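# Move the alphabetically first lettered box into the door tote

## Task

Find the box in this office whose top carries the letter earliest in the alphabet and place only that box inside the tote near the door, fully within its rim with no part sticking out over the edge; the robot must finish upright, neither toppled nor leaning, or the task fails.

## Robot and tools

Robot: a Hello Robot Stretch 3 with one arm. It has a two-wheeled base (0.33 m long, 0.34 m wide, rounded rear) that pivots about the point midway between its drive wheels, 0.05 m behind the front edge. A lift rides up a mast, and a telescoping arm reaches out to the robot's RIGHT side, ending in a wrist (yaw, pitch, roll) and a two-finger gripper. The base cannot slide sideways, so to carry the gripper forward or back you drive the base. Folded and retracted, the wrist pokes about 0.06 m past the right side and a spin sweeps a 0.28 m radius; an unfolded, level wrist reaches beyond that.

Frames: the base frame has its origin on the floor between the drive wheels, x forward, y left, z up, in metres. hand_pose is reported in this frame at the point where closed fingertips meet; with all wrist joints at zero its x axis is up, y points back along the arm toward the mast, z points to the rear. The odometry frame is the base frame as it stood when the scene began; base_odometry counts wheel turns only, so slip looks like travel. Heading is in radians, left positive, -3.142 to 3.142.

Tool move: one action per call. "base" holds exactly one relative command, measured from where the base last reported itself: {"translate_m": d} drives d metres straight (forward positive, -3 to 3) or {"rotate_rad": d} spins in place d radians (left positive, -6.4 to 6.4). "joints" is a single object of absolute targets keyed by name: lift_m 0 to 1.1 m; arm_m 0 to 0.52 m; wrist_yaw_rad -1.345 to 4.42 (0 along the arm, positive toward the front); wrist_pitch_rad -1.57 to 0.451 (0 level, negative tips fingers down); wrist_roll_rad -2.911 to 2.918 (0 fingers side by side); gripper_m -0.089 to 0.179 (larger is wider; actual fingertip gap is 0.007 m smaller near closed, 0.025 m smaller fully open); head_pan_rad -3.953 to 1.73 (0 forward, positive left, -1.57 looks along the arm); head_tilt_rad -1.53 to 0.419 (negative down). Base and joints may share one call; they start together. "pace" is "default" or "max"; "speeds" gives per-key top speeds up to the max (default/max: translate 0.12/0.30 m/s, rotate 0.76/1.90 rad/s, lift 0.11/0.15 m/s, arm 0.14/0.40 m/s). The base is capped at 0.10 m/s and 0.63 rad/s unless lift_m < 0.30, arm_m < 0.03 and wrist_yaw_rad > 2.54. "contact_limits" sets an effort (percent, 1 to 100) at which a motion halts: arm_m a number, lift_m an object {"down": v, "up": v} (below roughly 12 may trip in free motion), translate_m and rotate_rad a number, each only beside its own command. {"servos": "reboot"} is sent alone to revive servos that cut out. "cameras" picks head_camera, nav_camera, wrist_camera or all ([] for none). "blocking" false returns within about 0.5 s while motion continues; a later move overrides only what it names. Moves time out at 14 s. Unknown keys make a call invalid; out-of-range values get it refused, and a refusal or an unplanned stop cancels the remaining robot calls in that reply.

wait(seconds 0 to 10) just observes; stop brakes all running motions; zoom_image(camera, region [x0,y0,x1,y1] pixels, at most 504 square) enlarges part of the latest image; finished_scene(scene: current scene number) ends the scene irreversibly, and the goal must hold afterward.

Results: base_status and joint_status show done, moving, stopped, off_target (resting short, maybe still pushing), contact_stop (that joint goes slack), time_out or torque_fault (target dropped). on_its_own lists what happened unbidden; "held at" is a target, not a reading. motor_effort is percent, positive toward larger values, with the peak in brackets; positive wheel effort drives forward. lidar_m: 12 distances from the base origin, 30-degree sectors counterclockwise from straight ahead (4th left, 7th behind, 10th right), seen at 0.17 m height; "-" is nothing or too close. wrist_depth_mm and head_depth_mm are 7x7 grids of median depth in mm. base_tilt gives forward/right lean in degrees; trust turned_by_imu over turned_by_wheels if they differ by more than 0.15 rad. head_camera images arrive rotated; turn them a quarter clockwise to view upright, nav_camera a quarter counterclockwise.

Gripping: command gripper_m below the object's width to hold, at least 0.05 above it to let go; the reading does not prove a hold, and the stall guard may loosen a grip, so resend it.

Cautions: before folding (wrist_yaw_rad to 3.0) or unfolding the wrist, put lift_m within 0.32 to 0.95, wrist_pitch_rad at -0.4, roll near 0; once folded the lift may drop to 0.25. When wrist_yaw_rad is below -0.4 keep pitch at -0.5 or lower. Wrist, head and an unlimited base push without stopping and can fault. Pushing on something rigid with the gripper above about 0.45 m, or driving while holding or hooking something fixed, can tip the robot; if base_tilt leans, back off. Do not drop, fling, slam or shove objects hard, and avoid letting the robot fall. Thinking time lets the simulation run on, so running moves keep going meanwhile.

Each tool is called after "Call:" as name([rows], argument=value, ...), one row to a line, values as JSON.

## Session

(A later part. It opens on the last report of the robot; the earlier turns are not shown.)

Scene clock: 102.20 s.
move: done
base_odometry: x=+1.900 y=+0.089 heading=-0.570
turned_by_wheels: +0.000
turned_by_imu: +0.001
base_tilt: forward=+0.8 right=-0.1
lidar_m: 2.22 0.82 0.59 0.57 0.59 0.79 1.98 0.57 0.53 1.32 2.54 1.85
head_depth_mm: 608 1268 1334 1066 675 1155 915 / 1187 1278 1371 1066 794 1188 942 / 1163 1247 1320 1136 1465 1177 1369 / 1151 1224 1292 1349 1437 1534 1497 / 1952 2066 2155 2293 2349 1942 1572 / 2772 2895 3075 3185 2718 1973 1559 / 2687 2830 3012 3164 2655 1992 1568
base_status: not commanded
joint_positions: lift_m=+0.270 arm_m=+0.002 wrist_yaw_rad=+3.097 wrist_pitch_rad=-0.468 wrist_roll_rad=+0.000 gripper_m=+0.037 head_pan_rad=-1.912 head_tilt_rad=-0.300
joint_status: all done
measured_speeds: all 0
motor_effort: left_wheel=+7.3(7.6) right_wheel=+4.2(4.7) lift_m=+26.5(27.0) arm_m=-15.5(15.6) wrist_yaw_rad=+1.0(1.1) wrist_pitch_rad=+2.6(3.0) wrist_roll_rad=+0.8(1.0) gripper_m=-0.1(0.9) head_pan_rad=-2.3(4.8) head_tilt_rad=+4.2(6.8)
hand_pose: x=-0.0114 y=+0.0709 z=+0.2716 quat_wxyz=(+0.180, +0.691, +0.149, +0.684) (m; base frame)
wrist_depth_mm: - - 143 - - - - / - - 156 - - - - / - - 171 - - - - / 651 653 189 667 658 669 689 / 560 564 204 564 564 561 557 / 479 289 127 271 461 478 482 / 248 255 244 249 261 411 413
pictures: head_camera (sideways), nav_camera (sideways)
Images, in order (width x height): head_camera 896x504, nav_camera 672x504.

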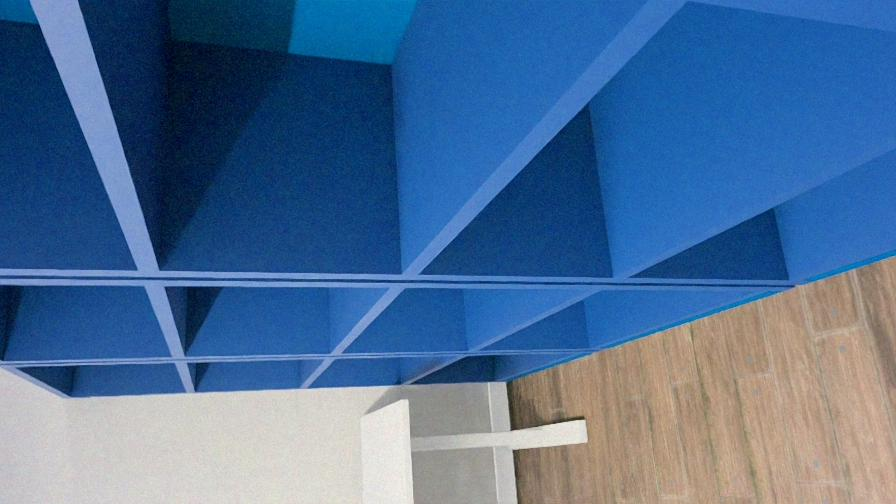

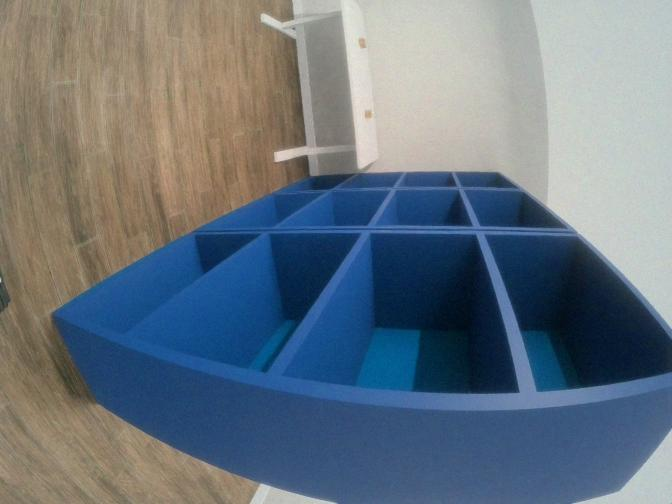

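Call:
move(base={"translate_m": 0.45}, joints={"head_pan_rad": -0.9, "head_tilt_rad": -0.3}, cameras=["head_camera"])

Call:
move(base={"rotate_rad": -1.57}, joints={"head_pan_rad": 0.9, "head_tilt_rad": -0.3}, cameras=["head_camera", "nav_camera"])

Scene clock: 115.00 s.
move: done
base_odometry: x=+2.279 y=-0.154 heading=-0.570
turned_by_wheels: +0.000
turned_by_imu: +0.000
base_tilt: forward=+0.9 right=-0.2
lidar_m: 1.77 0.84 0.60 0.58 0.59 0.80 2.01 0.89 1.49 2.79 2.22 1.43
head_depth_mm: 2982 3125 3273 3395 2770 1993 1584 / 2979 3178 3323 3591 2722 2004 1591 / 2653 2824 2879 3242 2585 1987 1569 / 2344 2496 2531 2781 2660 1986 1573 / 2150 2252 2253 2482 2583 1980 1563 / 1938 2033 2091 1529 2339 1985 1562 / 1785 1877 1901 1360 2175 1972 1560
base_status: done
joint_positions: lift_m=+0.270 arm_m=+0.002 wrist_yaw_rad=+3.097 wrist_pitch_rad=-0.468 wrist_roll_rad=+0.000 gripper_m=+0.037 head_pan_rad=-0.899 head_tilt_rad=-0.300
joint_status: all done
measured_speeds: all 0
motor_effort: left_wheel=+14.1(17.5) right_wheel=-2.2(9.1) lift_m=+25.7(26.6) arm_m=-13.9(14.9) wrist_yaw_rad=+0.8(1.6) wrist_pitch_rad=+2.5(3.0) wrist_roll_rad=+0.6(1.1) gripper_m=-0.1(1.1) head_pan_rad=-2.4(4.4) head_tilt_rad=+4.0(5.7)
hand_pose: x=-0.0114 y=+0.0709 z=+0.2716 quat_wxyz=(+0.180, +0.691, +0.149, +0.684) (m; base frame)
wrist_depth_mm: - - 143 - - - - / - - 155 - - - - / - - 171 - - - - / 657 648 188 663 654 694 688 / 552 570 204 562 557 555 562 / 480 289 128 272 460 472 470 / 248 256 242 250 261 410 416
pictures: head_camera (sideways)
Images, in order (width x height): head_camera 896x504.

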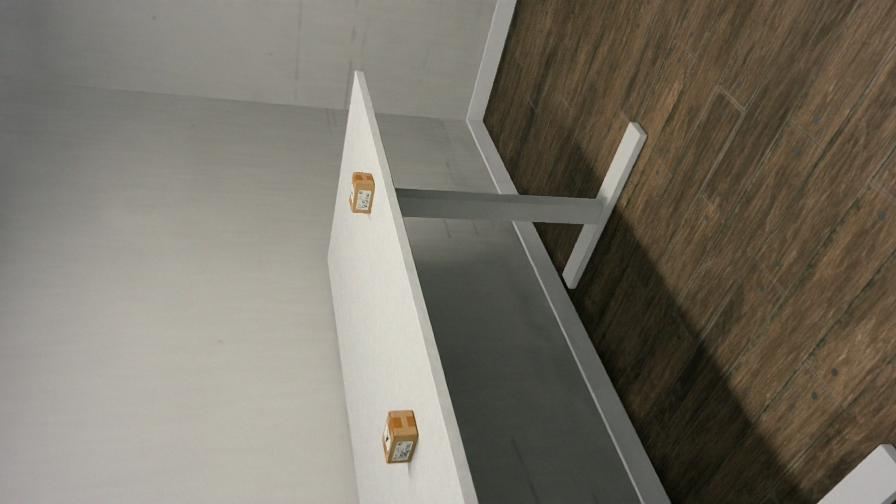

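Scene clock: 118.33 s.
move: done
base_odometry: x=+2.279 y=-0.154 heading=-2.139
turned_by_wheels: -1.569
turned_by_imu: -1.563
base_tilt: forward=+1.0 right=-0.3
lidar_m: 2.78 2.22 1.43 1.77 0.83 0.60 0.58 0.60 0.81 2.12 0.89 1.49
head_depth_mm: 2322 2480 2577 2223 2484 2007 1586 / 2136 2302 2374 2585 2684 1996 1582 / 2018 2146 2210 2405 2535 2012 1573 / 1895 1980 2064 1396 2360 1971 1574 / 1759 1863 1960 1395 2204 1993 1519 / 1674 1753 1821 1377 1578 1796 1560 / 1576 1638 1704 1811 1927 1924 1571
base_status: done
joint_positions: lift_m=+0.270 arm_m=+0.002 wrist_yaw_rad=+3.097 wrist_pitch_rad=-0.468 wrist_roll_rad=+0.000 gripper_m=+0.037 head_pan_rad=+0.906 head_tilt_rad=-0.300
joint_status: all done
measured_speeds: all 0
motor_effort: left_wheel=+10.6(16.7) right_wheel=-10.5(13.0) lift_m=+25.4(26.1) arm_m=-19.9(20.5) wrist_yaw_rad=+1.0(1.4) wrist_pitch_rad=+2.9(3.1) wrist_roll_rad=+0.9(1.0) gripper_m=-0.5(1.4) head_pan_rad=-3.2(5.3) head_tilt_rad=+3.3(5.8)
hand_pose: x=-0.0114 y=+0.0709 z=+0.2716 quat_wxyz=(+0.180, +0.691, +0.149, +0.684) (m; base frame)
wrist_depth_mm: - - 146 - - - - / - - 158 - - - - / - 840 172 884 887 900 881 / 661 690 189 689 687 688 683 / 573 563 204 561 574 555 570 / 476 288 128 270 464 469 476 / 248 254 243 249 261 413 408
pictures: head_camera (sideways), nav_camera (sideways)
Images, in order (width x height): head_camera 896x504, nav_camera 672x504.

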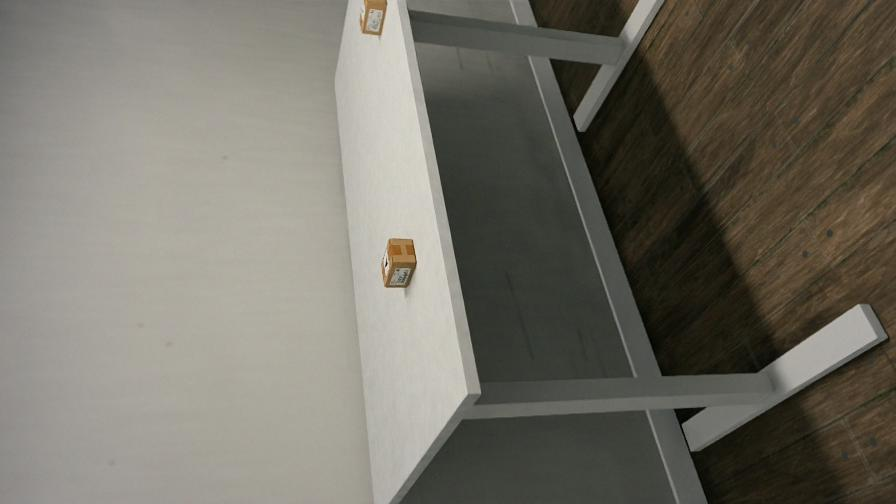

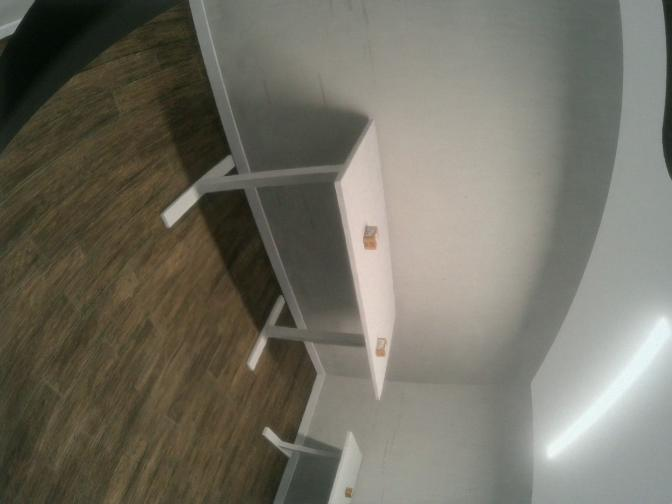

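Call:
zoom_image(camera="head_camera", region=[370, 230, 430, 300])

Call:
zoom_image(camera="head_camera", region=[340, 0, 400, 50])

Scaled by 7.200 from the camera's 896x504 image, which has a finer 1280x720 frame.

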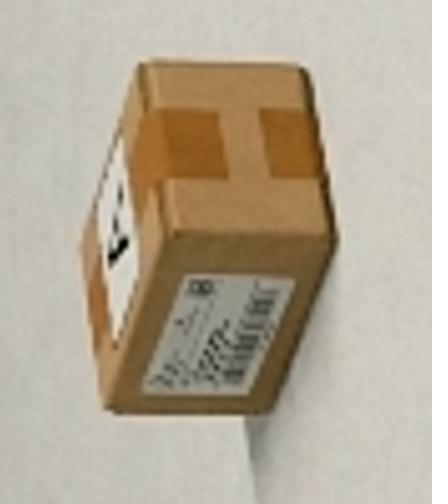

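Scaled by 8.400 from the camera's 896x504 image, which has a finer 1280x720 frame.

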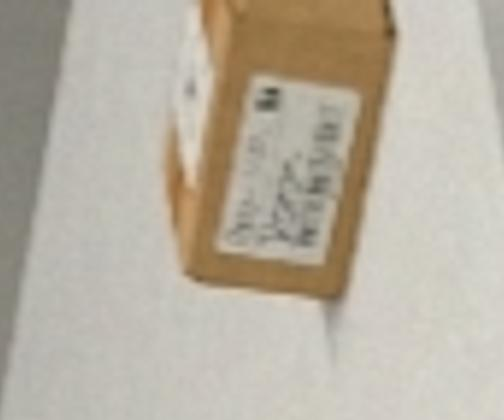

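Call:
move(base={"rotate_rad": 0.75}, joints={"head_pan_rad": 0.0, "head_tilt_rad": -0.3}, cameras=[])

Call:
move(base={"translate_m": 1.1}, joints={"head_pan_rad": 0.3, "head_tilt_rad": -0.4}, cameras=["head_camera", "nav_camera"])

Scene clock: 141.93 s.
move: done
base_odometry: x=+2.279 y=-0.154 heading=-1.390
turned_by_wheels: +0.749
turned_by_imu: +0.748
base_tilt: forward=+1.0 right=-0.1
lidar_m: 2.11 1.43 1.28 0.69 0.58 0.58 0.65 1.07 0.89 0.90 1.49 2.82
head_depth_mm: 2990 3150 3274 3475 2771 2002 1587 / 2693 2869 2989 3310 2694 2006 1585 / 2374 2544 2510 2334 2445 1999 1582 / 2200 2348 2325 2601 2615 1971 1573 / 1989 2097 2157 2282 2452 1989 1559 / 1844 1942 1977 1361 2242 1968 1553 / 1722 1792 1859 1355 2041 1884 1511
base_status: done
joint_positions: lift_m=+0.270 arm_m=+0.002 wrist_yaw_rad=+3.097 wrist_pitch_rad=-0.468 wrist_roll_rad=+0.000 gripper_m=+0.037 head_pan_rad=-0.010 head_tilt_rad=-0.300
joint_status: all done
measured_speeds: all 0
motor_effort: left_wheel=-10.9(14.5) right_wheel=+11.0(15.4) lift_m=+25.1(25.6) arm_m=-19.9(20.6) wrist_yaw_rad=+0.7(1.5) wrist_pitch_rad=+2.6(2.9) wrist_roll_rad=+0.9(1.1) gripper_m=-0.2(1.1) head_pan_rad=+3.3(6.2) head_tilt_rad=+3.7(5.7)
hand_pose: x=-0.0114 y=+0.0709 z=+0.2716 quat_wxyz=(+0.180, +0.691, +0.149, +0.684) (m; base frame)
wrist_depth_mm: - - 143 - - - - / - - 156 - - - - / - - 171 869 900 892 885 / - - 189 699 699 681 686 / 510 565 205 564 568 571 562 / 473 290 128 270 463 476 471 / 249 255 242 249 261 410 409
pictures: none
No camera images: "cameras" was empty.

Scene clock: 152.40 s.
move: done
base_odometry: x=+2.477 y=-1.236 heading=-1.390
turned_by_wheels: +0.000
turned_by_imu: +0.000
base_tilt: forward=+1.0 right=-0.2
lidar_m: 1.14 1.04 0.62 1.17 1.39 1.39 1.56 1.59 1.60 2.07 2.28 1.91
head_depth_mm: 1141 1232 1323 896 626 482 428 / 1075 1169 1250 895 626 482 403 / 1032 1104 1192 891 623 479 392 / 983 1050 1126 888 619 478 391 / 937 1000 1073 879 619 478 390 / 902 951 1026 872 616 476 389 / 866 910 976 871 615 476 388
base_status: done
joint_positions: lift_m=+0.270 arm_m=+0.002 wrist_yaw_rad=+3.097 wrist_pitch_rad=-0.468 wrist_roll_rad=+0.000 gripper_m=+0.037 head_pan_rad=+0.300 head_tilt_rad=-0.400
joint_status: all done
measured_speeds: all 0
motor_effort: left_wheel=+8.2(12.5) right_wheel=+2.3(14.2) lift_m=+24.3(25.3) arm_m=-17.2(20.5) wrist_yaw_rad=+0.8(1.5) wrist_pitch_rad=+2.8(3.0) wrist_roll_rad=+0.8(1.1) gripper_m=-0.3(1.7) head_pan_rad=-3.4(5.6) head_tilt_rad=-2.1(3.8)
hand_pose: x=-0.0114 y=+0.0709 z=+0.2716 quat_wxyz=(+0.180, +0.691, +0.149, +0.684) (m; base frame)
wrist_depth_mm: - - 146 - - - - / - - 158 - - - - / 914 851 172 874 866 833 829 / 693 685 191 687 648 685 686 / 567 568 205 521 561 562 559 / 474 291 128 270 466 474 472 / 247 255 242 249 262 411 411
pictures: head_camera (sideways), nav_camera (sideways)
Images, in order (width x height): head_camera 896x504, nav_camera 672x504.

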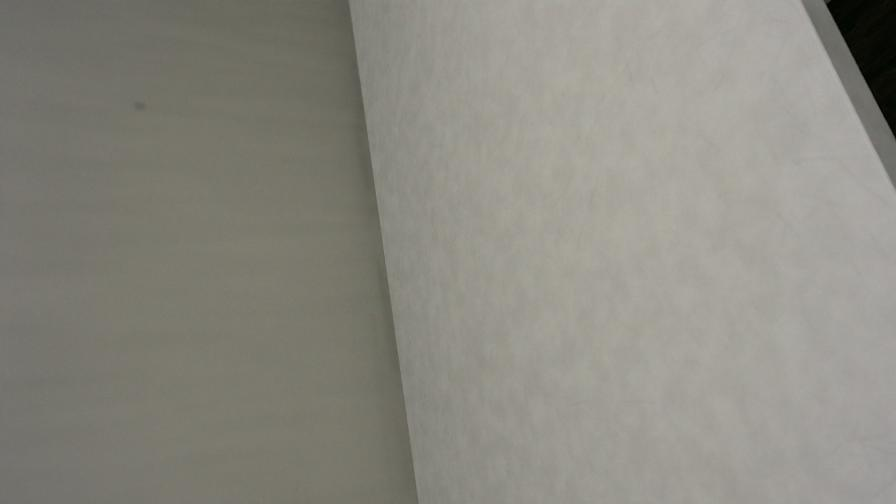

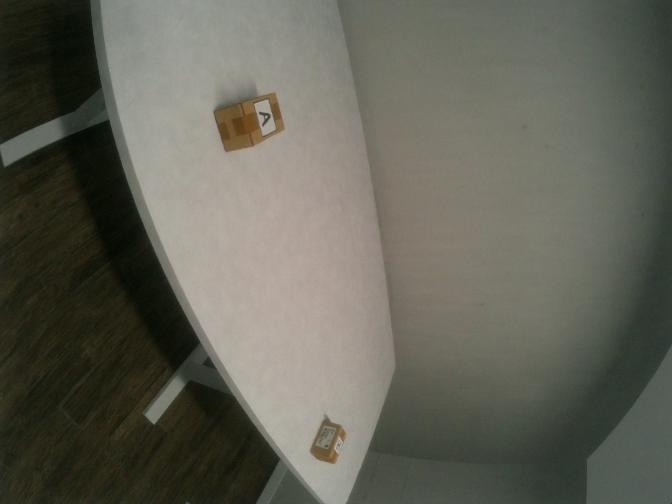

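Call:
zoom_image(camera="nav_camera", region=[200, 80, 300, 160])

Call:
zoom_image(camera="nav_camera", region=[290, 400, 370, 470])

Scaled by 5.040 from the camera's 672x504 image, which has a finer 792x594 frame.

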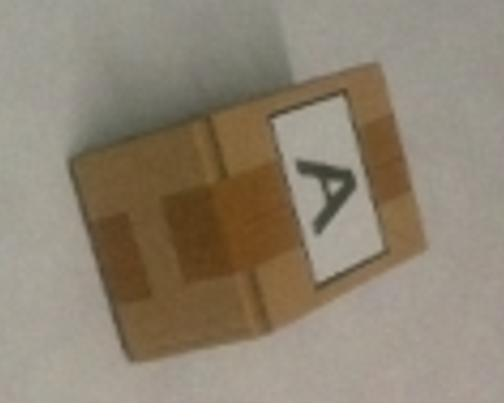

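Scaled by 6.300 from the camera's 672x504 image, which has a finer 792x594 frame.

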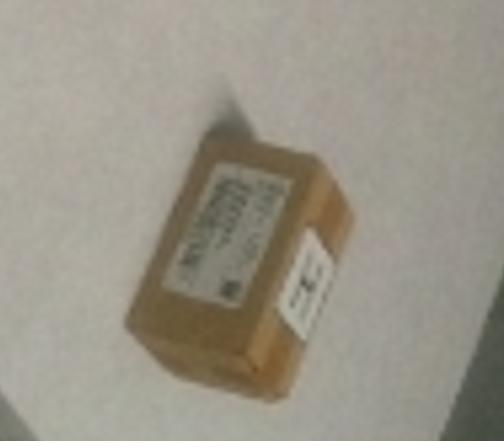

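Call:
move(joints={"head_pan_rad": 0.8, "head_tilt_rad": -0.55}, cameras=["head_camera"])

Scene clock: 161.30 s.
move: done
base_odometry: x=+2.477 y=-1.236 heading=-1.390
turned_by_wheels: +0.000
turned_by_imu: +0.001
base_tilt: forward=+0.9 right=-0.2
lidar_m: 1.14 1.04 0.62 1.17 1.39 1.39 1.56 1.58 1.60 2.07 2.29 1.91
head_depth_mm: 861 941 926 652 505 411 355 / 858 943 927 651 504 410 355 / 863 945 922 650 504 409 364 / 868 953 921 647 456 409 362 / 867 952 916 646 485 410 361 / 872 957 915 649 501 409 362 / 874 959 906 644 500 408 362
base_status: not commanded
joint_positions: lift_m=+0.270 arm_m=+0.002 wrist_yaw_rad=+3.097 wrist_pitch_rad=-0.468 wrist_roll_rad=+0.000 gripper_m=+0.037 head_pan_rad=+0.805 head_tilt_rad=-0.552
joint_status: all done
measured_speeds: all 0
motor_effort: left_wheel=+8.2(8.4) right_wheel=+2.5(2.8) lift_m=+23.6(24.1) arm_m=-16.5(16.9) wrist_yaw_rad=+0.9(1.1) wrist_pitch_rad=+2.5(2.9) wrist_roll_rad=+0.9(1.0) gripper_m=-0.6(1.3) head_pan_rad=+2.1(3.9) head_tilt_rad=-3.0(3.5)
hand_pose: x=-0.0114 y=+0.0709 z=+0.2716 quat_wxyz=(+0.180, +0.691, +0.149, +0.684) (m; base frame)
wrist_depth_mm: - - 147 - - - - / - - 159 - - - - / 886 833 172 883 850 834 820 / 684 684 191 690 658 685 684 / 559 566 206 523 565 561 562 / 474 290 127 272 470 472 475 / 248 256 241 248 262 411 413
pictures: head_camera (sideways)
Images, in order (width x height): head_camera 896x504.

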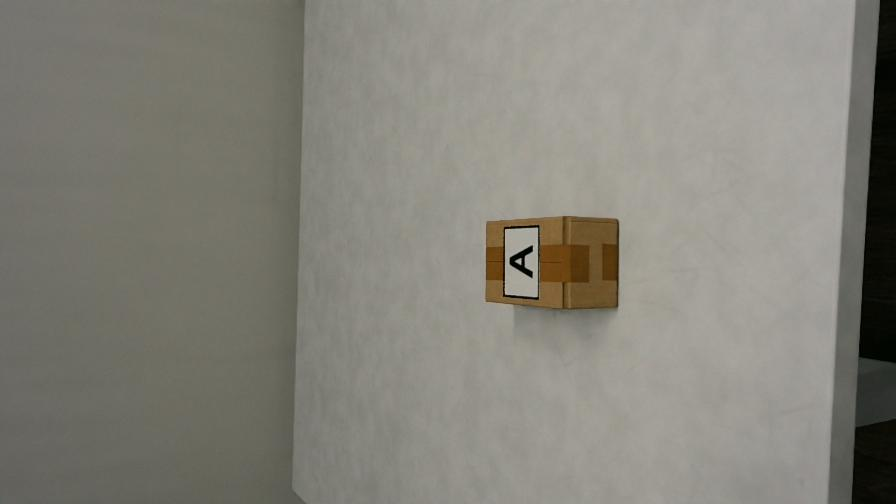

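Call:
move(base={"translate_m": -0.33}, cameras=[])

Call:
move(base={"rotate_rad": 2.389}, joints={"head_pan_rad": -1.57, "head_tilt_rad": -0.5}, cameras=["head_camera"])

Scene clock: 195.10 s.
move: done
base_odometry: x=+2.417 y=-0.911 heading=-1.390
turned_by_wheels: +0.000
turned_by_imu: +0.001
base_tilt: forward=+0.9 right=-0.1
lidar_m: 1.47 1.26 0.80 1.37 1.15 1.14 1.29 1.32 1.52 1.48 2.40 2.17
head_depth_mm: 1056 1152 928 634 1584 1538 1297 / 1055 1147 928 651 1603 1529 1306 / 1057 1155 916 650 1615 1529 1296 / 1066 1157 920 649 1000 1423 1268 / 1063 1166 974 650 1615 1536 1301 / 1060 1160 1283 1406 1640 1527 1290 / 1076 1179 1290 1451 1659 1534 1296
base_status: done
joint_positions: lift_m=+0.270 arm_m=+0.002 wrist_yaw_rad=+3.097 wrist_pitch_rad=-0.468 wrist_roll_rad=+0.000 gripper_m=+0.037 head_pan_rad=+0.800 head_tilt_rad=-0.552
joint_status: not commanded
measured_speeds: all 0
motor_effort: left_wheel=-8.1(14.9) right_wheel=-2.0(10.3) lift_m=+23.0(23.6) arm_m=-14.4(15.9) wrist_yaw_rad=+0.9(1.2) wrist_pitch_rad=+2.6(2.9) wrist_roll_rad=+1.0(1.1) gripper_m=-0.4(1.2) head_pan_rad=-2.5(4.4) head_tilt_rad=+2.3(2.4)
hand_pose: x=-0.0114 y=+0.0709 z=+0.2716 quat_wxyz=(+0.180, +0.691, +0.149, +0.684) (m; base frame)
wrist_depth_mm: - - 146 - - - - / - - 158 - - - - / 831 838 173 889 869 865 849 / 683 696 189 690 693 681 683 / 566 559 205 556 564 543 570 / 474 289 128 270 460 476 472 / 250 254 242 251 263 410 409
pictures: none
No camera images: "cameras" was empty.

Scene clock: 199.53 s.
move: done
base_odometry: x=+2.417 y=-0.911 heading=+0.999
turned_by_wheels: +2.388
turned_by_imu: +2.381
base_tilt: forward=+0.8 right=-0.2
lidar_m: 1.14 1.17 1.56 1.32 1.81 2.10 2.17 1.47 1.32 0.80 1.29 1.20
head_depth_mm: 1052 1151 1084 684 582 1611 1344 / 1049 1148 1085 718 580 1593 1349 / 1057 1151 1076 718 578 1601 1343 / 1055 1154 1069 716 579 1154 1273 / 1066 1151 1232 711 576 1607 1337 / 1069 1162 1263 1384 1507 1597 1325 / 1065 1161 1264 1411 1568 1595 1336
base_status: done
joint_positions: lift_m=+0.270 arm_m=+0.002 wrist_yaw_rad=+3.097 wrist_pitch_rad=-0.468 wrist_roll_rad=+0.000 gripper_m=+0.037 head_pan_rad=-1.573 head_tilt_rad=-0.500
joint_status: all done
measured_speeds: all 0
motor_effort: left_wheel=-9.8(15.3) right_wheel=+11.6(15.1) lift_m=+22.7(23.4) arm_m=-20.3(20.7) wrist_yaw_rad=+0.7(1.4) wrist_pitch_rad=+2.5(3.0) wrist_roll_rad=+0.8(1.2) gripper_m=-0.2(1.2) head_pan_rad=+3.4(4.4) head_tilt_rad=+2.3(6.2)
hand_pose: x=-0.0114 y=+0.0709 z=+0.2716 quat_wxyz=(+0.180, +0.691, +0.149, +0.684) (m; base frame)
wrist_depth_mm: - - 147 - - - - / - - 158 - - - - / 879 854 172 865 875 880 909 / 705 690 190 692 694 696 689 / 553 558 205 559 560 563 561 / 471 289 128 269 463 481 480 / 248 256 242 248 261 411 409
pictures: head_camera (sideways)
Images, in order (width x height): head_camera 896x504.

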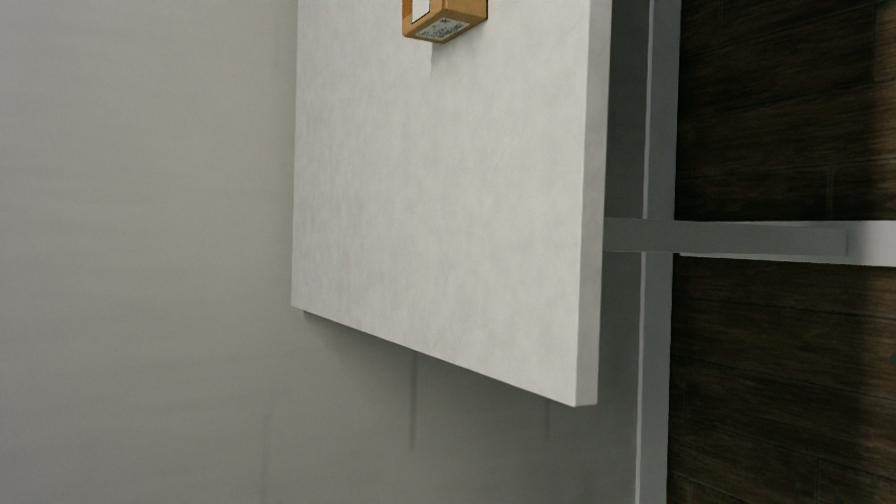

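Call:
move(base={"translate_m": -0.24}, joints={"head_pan_rad": -1.57, "head_tilt_rad": -0.5}, cameras=["head_camera"])

Scene clock: 258.07 s.
move: done
base_odometry: x=+2.287 y=-1.113 heading=+0.998
turned_by_wheels: +0.000
turned_by_imu: +0.001
base_tilt: forward=+0.7 right=-0.1
lidar_m: 1.38 1.42 1.37 1.36 1.60 1.91 1.94 1.28 1.33 0.89 0.84 1.45
head_depth_mm: 1066 1149 1077 723 582 1620 1358 / 1065 1147 1078 717 581 1599 1343 / 1069 1155 1076 685 579 1604 1337 / 1072 1162 1068 653 577 1597 1341 / 1072 1166 1056 711 599 1597 1310 / 1078 1165 1055 709 598 1176 1272 / 1076 1177 1127 708 597 1598 1330
base_status: done
joint_positions: lift_m=+0.270 arm_m=+0.002 wrist_yaw_rad=+3.097 wrist_pitch_rad=-0.468 wrist_roll_rad=+0.000 gripper_m=+0.037 head_pan_rad=-1.570 head_tilt_rad=-0.500
joint_status: all done
measured_speeds: all 0
motor_effort: left_wheel=-12.7(15.6) right_wheel=+3.7(7.9) lift_m=+21.9(22.6) arm_m=-18.4(19.8) wrist_yaw_rad=+0.6(1.3) wrist_pitch_rad=+2.9(3.0) wrist_roll_rad=+0.9(1.0) gripper_m=-0.1(1.2) head_pan_rad=+2.6(4.1) head_tilt_rad=+2.1(3.9)
hand_pose: x=-0.0114 y=+0.0709 z=+0.2716 quat_wxyz=(+0.180, +0.691, +0.149, +0.684) (m; base frame)
wrist_depth_mm: - - 146 - - - - / - - 159 - - - - / 901 854 172 882 862 874 883 / 696 688 190 678 676 690 684 / 560 558 205 564 564 565 563 / 474 290 127 271 466 476 479 / 249 255 243 249 261 410 411
pictures: head_camera (sideways)
Images, in order (width x height): head_camera 896x504.

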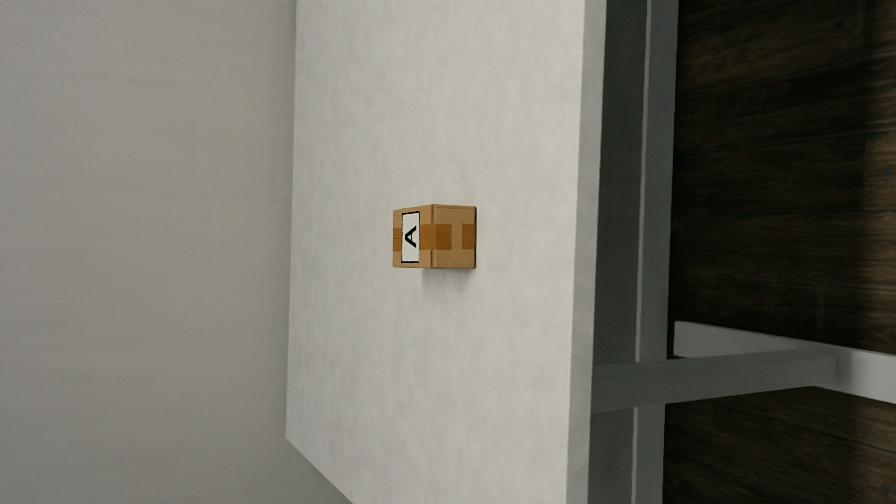

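Call:
move(joints={"lift_m": 0.93, "wrist_pitch_rad": -0.4, "gripper_m": 0.16}, cameras=["head_camera"])

Call:
move(joints={"wrist_yaw_rad": 1.3}, cameras=["head_camera"])

Call:
move(joints={"lift_m": 1.09, "wrist_pitch_rad": -0.5}, cameras=["head_camera"])

Scene clock: 270.87 s.
move: done
base_odometry: x=+2.287 y=-1.113 heading=+0.998
turned_by_wheels: +0.000
turned_by_imu: +0.001
base_tilt: forward=+1.0 right=+0.0
lidar_m: 1.38 1.42 1.37 1.35 1.60 1.91 1.93 1.28 1.33 0.89 0.84 1.45
head_depth_mm: 1059 1154 1087 721 581 1637 - / 1066 1159 1081 719 582 1602 - / 1071 1161 1078 686 579 1601 - / 1075 1162 1068 655 576 1609 - / 1077 1163 1064 714 600 1588 - / 1075 1171 1050 712 597 1179 1327 / 1078 1177 1134 708 597 1601 1333
base_status: not commanded
joint_positions: lift_m=+0.930 arm_m=+0.002 wrist_yaw_rad=+3.097 wrist_pitch_rad=-0.419 wrist_roll_rad=+0.000 gripper_m=+0.160 head_pan_rad=-1.570 head_tilt_rad=-0.500
joint_status: all done
measured_speeds: all 0
motor_effort: left_wheel=-12.5(12.9) right_wheel=+4.1(4.4) lift_m=+30.3(33.4) arm_m=-16.8(18.3) wrist_yaw_rad=+0.7(1.4) wrist_pitch_rad=+3.3(7.2) wrist_roll_rad=+0.8(1.2) gripper_m=-0.4(87.6) head_pan_rad=+2.6(4.1) head_tilt_rad=+1.9(3.2)
hand_pose: x=-0.0111 y=+0.0773 z=+0.9424 quat_wxyz=(+0.163, +0.694, +0.132, +0.688) (m; base frame)
wrist_depth_mm: - - 144 - - - - / - - 156 - - - - / - - 167 - - - - / - - 184 - - - - / - - 203 - - - - / - 125 228 - - 120 - / - - 260 - - - 112
pictures: head_camera (sideways)
Images, in order (width x height): head_camera 896x504.

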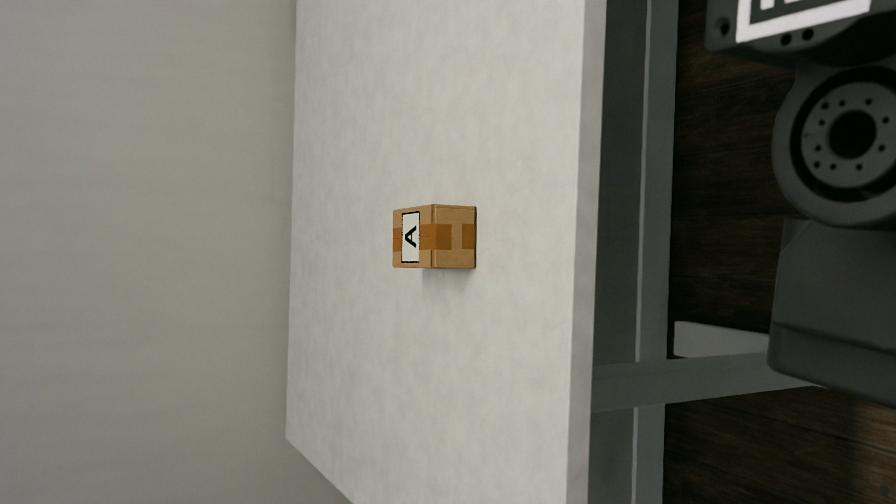

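Scene clock: 272.77 s.
move: done
base_odometry: x=+2.287 y=-1.113 heading=+0.998
turned_by_wheels: +0.000
turned_by_imu: +0.000
base_tilt: forward=+0.8 right=+0.1
lidar_m: 1.38 1.42 1.37 1.36 1.60 1.91 1.94 1.28 1.33 0.89 0.84 1.45
head_depth_mm: 1061 1159 1082 724 582 1638 - / 1063 1153 1081 718 580 1634 - / 1068 1157 1072 685 580 1613 - / 1071 1157 1067 652 578 1602 1343 / 1075 1163 1059 711 595 1603 1306 / 1079 1170 1058 709 597 1182 - / 1077 1167 1128 708 596 1586 -
base_status: not commanded
joint_positions: lift_m=+0.930 arm_m=+0.002 wrist_yaw_rad=+1.303 wrist_pitch_rad=-0.419 wrist_roll_rad=+0.000 gripper_m=+0.160 head_pan_rad=-1.570 head_tilt_rad=-0.500
joint_status: all done
measured_speeds: all 0
motor_effort: left_wheel=-12.7(12.9) right_wheel=+3.6(4.3) lift_m=+30.3(30.9) arm_m=-16.1(17.0) wrist_yaw_rad=-2.5(5.4) wrist_pitch_rad=+3.6(3.7) wrist_roll_rad=+0.9(1.1) gripper_m=+0.1(1.1) head_pan_rad=+2.6(4.3) head_tilt_rad=+1.5(2.7)
hand_pose: x=+0.1949 y=-0.2061 z=+0.9424 quat_wxyz=(+0.640, +0.536, -0.460, +0.302) (m; base frame)
wrist_depth_mm: - - - - - - - / - - - - - - - / - - - - - - 296 / - - - - - - - / - - - - - - - / - 125 - - - 119 - / - - - - - - 110
pictures: head_camera (sideways)
Images, in order (width x height): head_camera 896x504.

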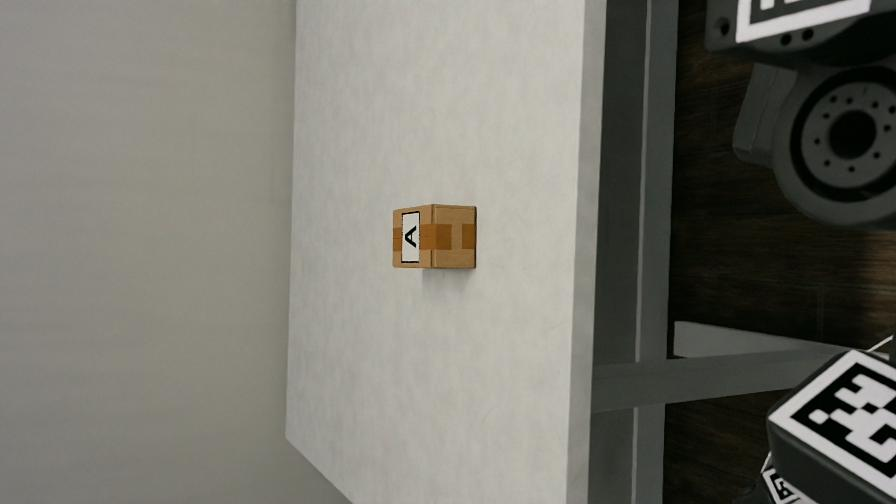

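Scene clock: 275.07 s.
move: done
base_odometry: x=+2.287 y=-1.113 heading=+0.998
turned_by_wheels: +0.000
turned_by_imu: +0.000
base_tilt: forward=+0.9 right=-0.1
lidar_m: 1.38 1.42 1.37 1.36 1.60 1.91 1.94 1.28 1.33 0.89 0.84 1.45
head_depth_mm: 1042 - - - - - 1318 / 1048 - - - - - 1309 / 1059 - - 791 - - 1309 / 1071 1159 1064 656 - - - / 1074 1169 1060 713 600 - - / 1072 1173 1057 743 - - 1286 / 1073 1172 1229 - - - 1281
base_status: not commanded
joint_positions: lift_m=+1.090 arm_m=+0.002 wrist_yaw_rad=+1.303 wrist_pitch_rad=-0.514 wrist_roll_rad=+0.000 gripper_m=+0.160 head_pan_rad=-1.570 head_tilt_rad=-0.500
joint_status: all done
measured_speeds: all 0
motor_effort: left_wheel=-12.6(12.9) right_wheel=+3.7(4.3) lift_m=+30.5(33.1) arm_m=-15.7(16.4) wrist_yaw_rad=-2.1(2.7) wrist_pitch_rad=+2.3(6.5) wrist_roll_rad=+1.0(1.1) gripper_m=+1.2(1.4) head_pan_rad=+3.4(4.4) head_tilt_rad=+3.0(3.1)
hand_pose: x=+0.1824 y=-0.2027 z=+1.0818 quat_wxyz=(+0.653, +0.558, -0.434, +0.272) (m; base frame)
wrist_depth_mm: - - - - - - - / - - - - - - - / - - - - - - - / - - - - - 416 415 / - - - - - 370 361 / - 125 - - - 120 297 / - - - - - - 109
pictures: head_camera (sideways)
Images, in order (width x height): head_camera 896x504.

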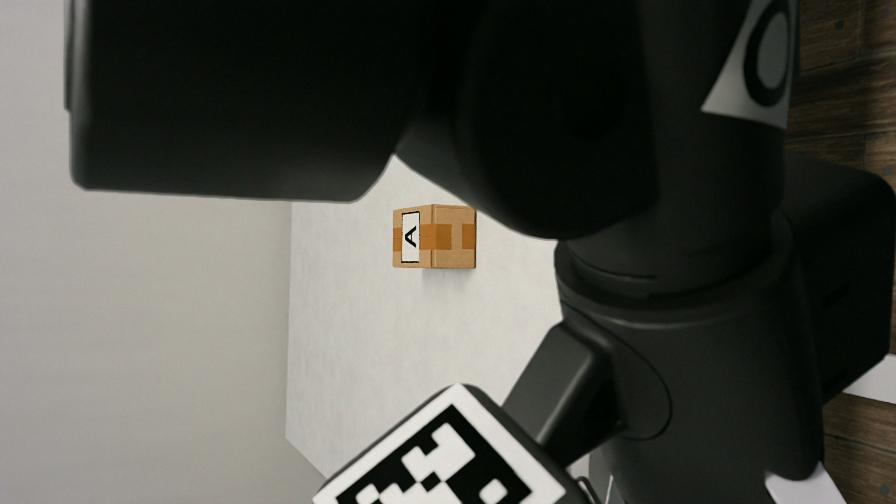

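Call:
move(joints={"wrist_yaw_rad": 0.0}, cameras=["wrist_camera", "head_camera"])

Scene clock: 285.93 s.
move: done
base_odometry: x=+2.287 y=-1.113 heading=+0.998
turned_by_wheels: +0.000
turned_by_imu: +0.001
base_tilt: forward=+0.9 right=-0.2
lidar_m: 1.38 1.42 1.36 1.36 1.60 1.91 1.93 1.28 1.33 0.89 0.84 1.45
head_depth_mm: 1044 - - - - - - / 1038 - - - - - - / 1058 - - - - - 1272 / 1071 1162 1069 654 601 1595 1336 / 1074 1167 1066 712 555 1583 1322 / 1076 1169 1055 707 596 1184 1273 / 1082 1178 1130 706 597 1602 1338
base_status: not commanded
joint_positions: lift_m=+1.090 arm_m=+0.002 wrist_yaw_rad=+0.003 wrist_pitch_rad=-0.514 wrist_roll_rad=+0.000 gripper_m=+0.160 head_pan_rad=-1.570 head_tilt_rad=-0.500
joint_status: all done
measured_speeds: all 0
motor_effort: left_wheel=-12.7(13.0) right_wheel=+3.5(4.3) lift_m=+30.5(30.9) arm_m=-14.6(15.2) wrist_yaw_rad=-2.8(5.2) wrist_pitch_rad=+2.1(2.7) wrist_roll_rad=+0.8(1.1) gripper_m=-0.5(1.3) head_pan_rad=+2.9(4.0) head_tilt_rad=+2.4(2.4)
hand_pose: x=-0.0208 y=-0.3580 z=+1.0818 quat_wxyz=(+0.684, +0.181, -0.683, -0.179) (m; base frame)
wrist_depth_mm: - - - - - - - / - - - - - - - / - - - 448 - - - / 409 411 410 415 415 411 421 / 355 355 358 360 362 359 361 / 337 125 - - - 119 349 / - - - - - - 112
pictures: head_camera (sideways), wrist_camera
Images, in order (width x height): head_camera 896x504, wrist_camera 644x364.

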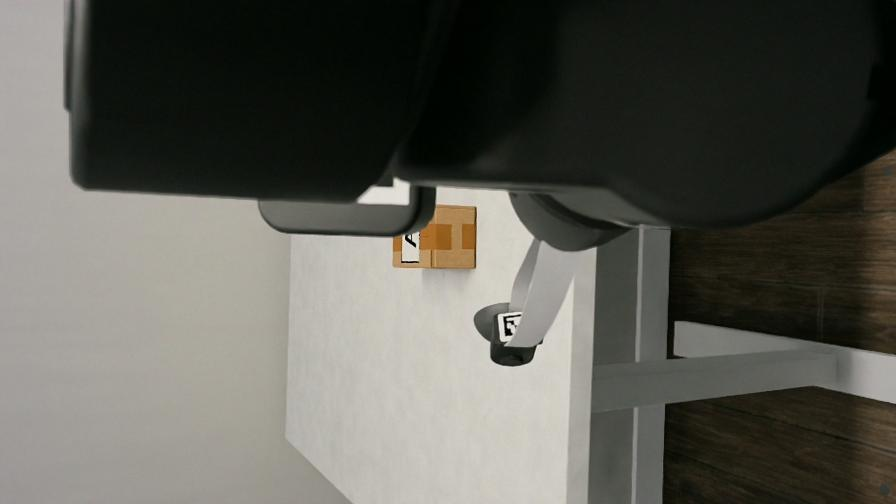

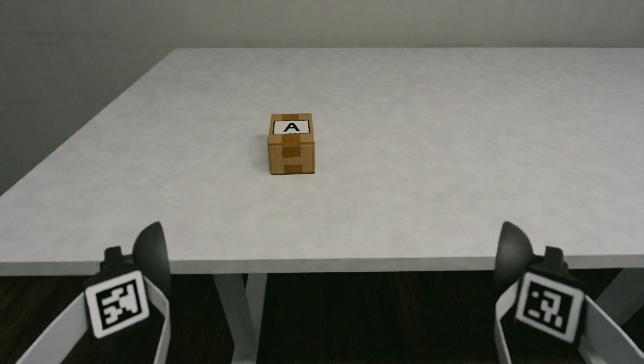

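Call:
move(base={"translate_m": 0.042}, joints={"arm_m": 0.1}, cameras=["wrist_camera"])

Scene clock: 305.40 s.
move: done
base_odometry: x=+2.310 y=-1.078 heading=+0.998
turned_by_wheels: +0.000
turned_by_imu: +0.001
base_tilt: forward=+1.1 right=-0.2
lidar_m: 1.34 1.37 1.83 1.35 1.75 1.94 1.98 1.31 1.33 0.83 0.83 1.40
head_depth_mm: 1033 - - 658 583 1617 1348 / 1039 - - - 559 1615 1343 / 1056 - - - 558 1595 1330 / 1069 1149 1063 649 577 1604 1330 / 1070 1156 1063 650 576 1465 1279 / 1074 1172 1058 711 597 1556 1333 / 1067 1160 1244 706 596 1588 1339
base_status: done
joint_positions: lift_m=+1.090 arm_m=+0.100 wrist_yaw_rad=+0.003 wrist_pitch_rad=-0.514 wrist_roll_rad=+0.000 gripper_m=+0.160 head_pan_rad=-1.570 head_tilt_rad=-0.500
joint_status: all done
measured_speeds: all 0
motor_effort: left_wheel=+3.3(8.7) right_wheel=+7.2(14.1) lift_m=+29.3(30.6) arm_m=+20.9(23.3) wrist_yaw_rad=-2.0(2.6) wrist_pitch_rad=+2.3(2.8) wrist_roll_rad=+0.7(1.1) gripper_m=+0.4(1.0) head_pan_rad=+2.0(4.1) head_tilt_rad=+1.4(2.5)
hand_pose: x=-0.0209 y=-0.4562 z=+1.0817 quat_wxyz=(+0.684, +0.181, -0.683, -0.179) (m; base frame)
wrist_depth_mm: - - - - - - - / - - - - - - - / - - - - - - - / - 414 397 350 411 414 417 / 354 357 359 353 361 357 357 / 305 123 307 305 306 121 298 / 113 123 267 266 267 263 112
pictures: wrist_camera
Images, in order (width x height): wrist_camera 644x364.

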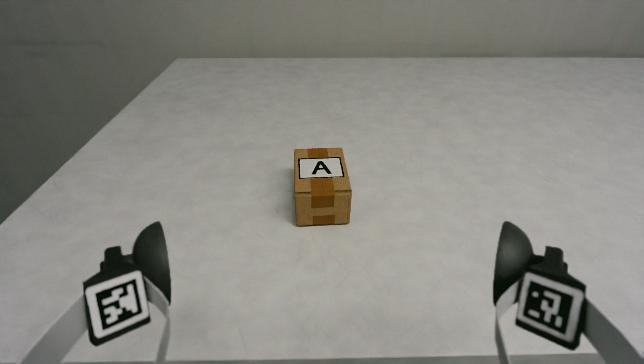

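Call:
move(base={"translate_m": 0.004}, joints={"arm_m": 0.2}, cameras=["wrist_camera", "head_camera"])

Scene clock: 317.40 s.
move: done
base_odometry: x=+2.312 y=-1.074 heading=+0.998
turned_by_wheels: +0.000
turned_by_imu: +0.001
base_tilt: forward=+1.2 right=-0.2
lidar_m: 1.33 1.37 1.82 1.35 1.77 1.95 1.98 1.31 1.33 0.83 0.83 1.40
head_depth_mm: - - 942 719 581 1624 1338 / 1049 - 456 684 579 1613 1347 / 1049 360 336 641 579 1606 1345 / 1067 1160 1067 703 577 1604 1336 / 1070 1155 1063 714 576 1474 1280 / 1081 1163 1047 711 596 1564 1329 / 1072 1172 1243 707 596 1592 1325
base_status: done
joint_positions: lift_m=+1.090 arm_m=+0.200 wrist_yaw_rad=+0.003 wrist_pitch_rad=-0.514 wrist_roll_rad=+0.000 gripper_m=+0.160 head_pan_rad=-1.570 head_tilt_rad=-0.500
joint_status: all done
measured_speeds: all 0
motor_effort: left_wheel=+5.0(7.9) right_wheel=+6.1(9.8) lift_m=+26.2(27.3) arm_m=+20.4(24.2) wrist_yaw_rad=-1.8(2.4) wrist_pitch_rad=+2.3(2.7) wrist_roll_rad=+0.8(1.1) gripper_m=+0.7(1.2) head_pan_rad=+3.2(3.9) head_tilt_rad=-0.3(2.1)
hand_pose: x=-0.0209 y=-0.5562 z=+1.0817 quat_wxyz=(+0.684, +0.181, -0.683, -0.179) (m; base frame)
wrist_depth_mm: - - - - - - - / - - - - - - - / - - - - - - - / 411 411 401 399 415 417 414 / 356 356 356 303 358 358 359 / 304 123 305 275 305 121 296 / 113 254 265 266 268 259 112
pictures: head_camera (sideways), wrist_camera
Images, in order (width x height): head_camera 896x504, wrist_camera 644x364.

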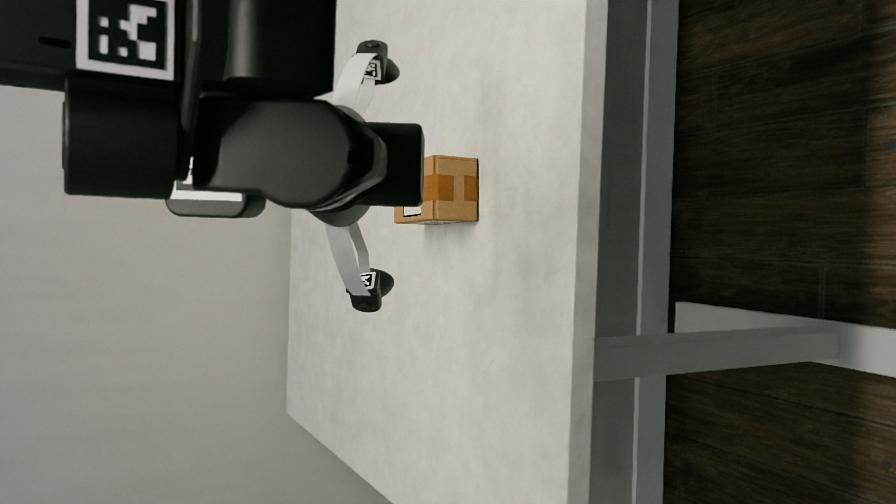

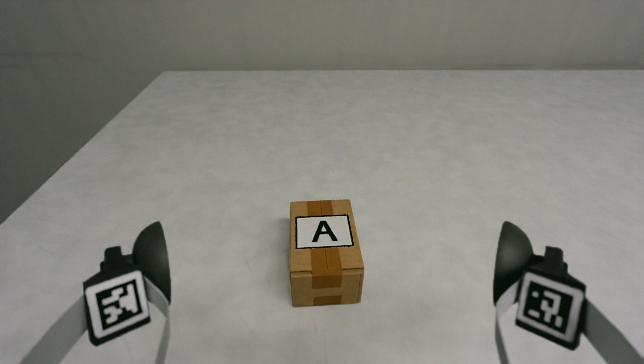

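Call:
move(joints={"arm_m": 0.31}, cameras=["wrist_camera", "head_camera"])

Scene clock: 326.23 s.
move: done
base_odometry: x=+2.312 y=-1.074 heading=+0.998
turned_by_wheels: +0.000
turned_by_imu: +0.001
base_tilt: forward=+0.9 right=-0.1
lidar_m: 1.33 1.36 1.82 1.35 1.76 1.95 1.98 1.31 1.33 0.83 0.83 1.40
head_depth_mm: 334 335 1084 720 583 1614 1340 / 335 342 941 719 580 1599 1348 / 1032 364 432 653 579 1600 1340 / 1068 1164 934 704 576 1583 1336 / 1073 1166 1059 711 576 1466 1281 / 1074 1166 1051 713 598 1552 1334 / 1083 1171 1253 706 596 1607 1331
base_status: not commanded
joint_positions: lift_m=+1.090 arm_m=+0.310 wrist_yaw_rad=+0.003 wrist_pitch_rad=-0.514 wrist_roll_rad=+0.000 gripper_m=+0.160 head_pan_rad=-1.570 head_tilt_rad=-0.500
joint_status: all done
measured_speeds: all 0
motor_effort: left_wheel=+4.8(5.1) right_wheel=+6.4(6.7) lift_m=+22.8(24.2) arm_m=+21.0(24.9) wrist_yaw_rad=-2.0(2.6) wrist_pitch_rad=+2.3(2.8) wrist_roll_rad=+0.8(1.1) gripper_m=+0.2(1.3) head_pan_rad=+1.9(3.7) head_tilt_rad=+0.4(2.0)
hand_pose: x=-0.0209 y=-0.6662 z=+1.0817 quat_wxyz=(+0.684, +0.181, -0.683, -0.179) (m; base frame)
wrist_depth_mm: - - - - - - - / - - - - - - - / - - - - - - - / 407 410 398 395 415 410 408 / 356 356 356 356 358 352 360 / 304 124 305 306 305 121 297 / 113 254 266 216 266 258 112
pictures: head_camera (sideways), wrist_camera
Images, in order (width x height): head_camera 896x504, wrist_camera 644x364.

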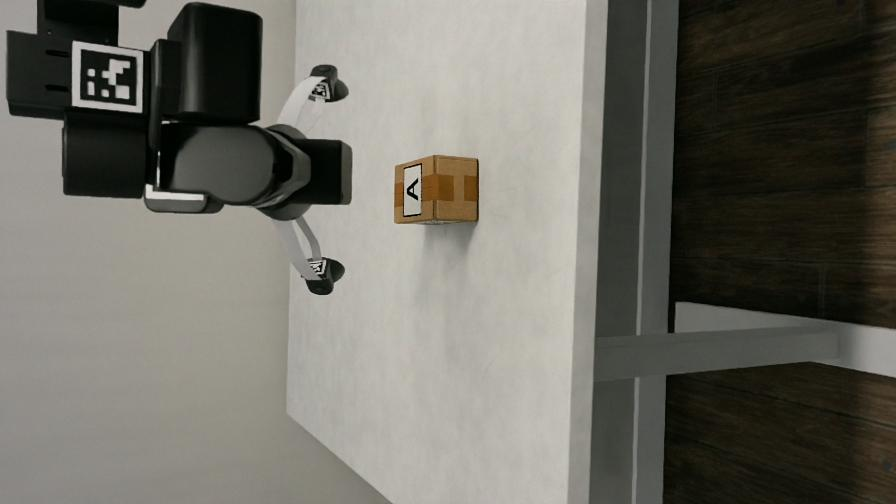

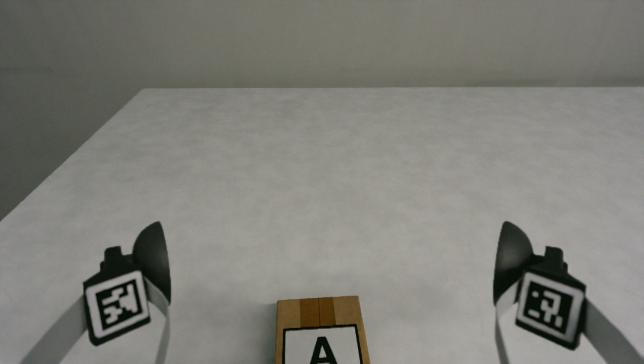

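Call:
move(joints={"lift_m": 1.04}, contact_limits={"lift_m": {"down": 13}}, cameras=["wrist_camera", "head_camera"])

Scene clock: 331.57 s.
move: done
base_odometry: x=+2.312 y=-1.074 heading=+0.998
turned_by_wheels: +0.000
turned_by_imu: +0.001
base_tilt: forward=+1.1 right=+0.0
lidar_m: 1.33 1.37 1.83 1.34 1.76 1.94 1.98 1.31 1.32 0.83 0.83 1.40
head_depth_mm: 1064 362 891 718 582 1613 1342 / 1062 362 365 716 578 1608 1344 / 1064 380 389 644 576 1594 1338 / 1068 1158 1070 701 577 1602 1343 / 1075 1164 1065 708 575 1471 1281 / 1073 1163 1052 710 598 1564 1332 / 1081 1166 1249 706 596 1588 1343
base_status: not commanded
joint_positions: lift_m=+1.040 arm_m=+0.310 wrist_yaw_rad=+0.003 wrist_pitch_rad=-0.514 wrist_roll_rad=+0.000 gripper_m=+0.160 head_pan_rad=-1.570 head_tilt_rad=-0.500
joint_status: all done
measured_speeds: all 0
motor_effort: left_wheel=+4.8(5.1) right_wheel=+6.0(6.4) lift_m=+21.8(23.9) arm_m=+20.3(21.1) wrist_yaw_rad=-2.1(2.3) wrist_pitch_rad=+2.5(2.8) wrist_roll_rad=+0.9(1.1) gripper_m=-0.4(1.0) head_pan_rad=+1.4(3.0) head_tilt_rad=-0.4(1.4)
contact_limits: lift_m down 13 (down: maximum 72; up: maximum 65)
hand_pose: x=-0.0209 y=-0.6662 z=+1.0317 quat_wxyz=(+0.684, +0.181, -0.683, -0.179) (m; base frame)
wrist_depth_mm: - - - - - - - / - - - - - - - / 417 415 418 418 419 394 418 / 348 347 349 346 348 350 351 / 288 289 288 290 288 290 289 / 246 125 248 189 247 123 240 / 113 123 215 166 218 210 110
pictures: head_camera (sideways), wrist_camera
Images, in order (width x height): head_camera 896x504, wrist_camera 644x364.

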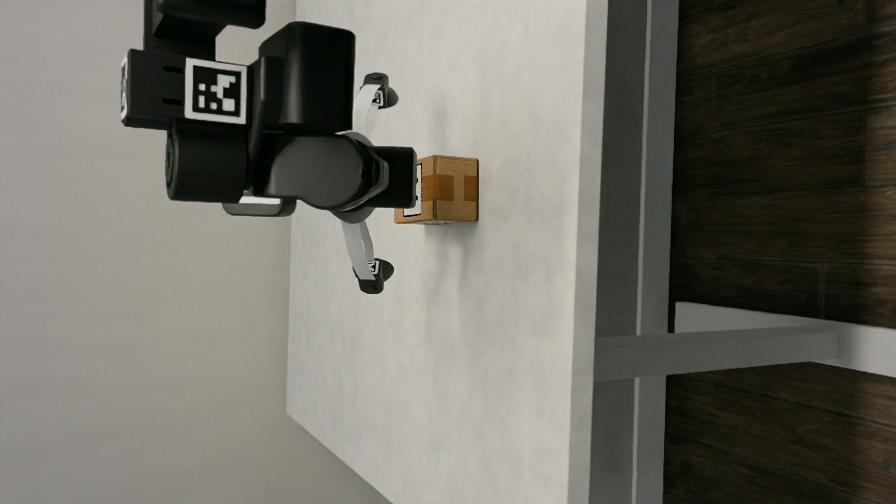

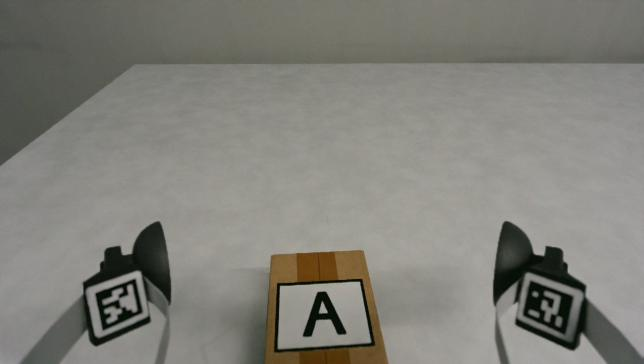

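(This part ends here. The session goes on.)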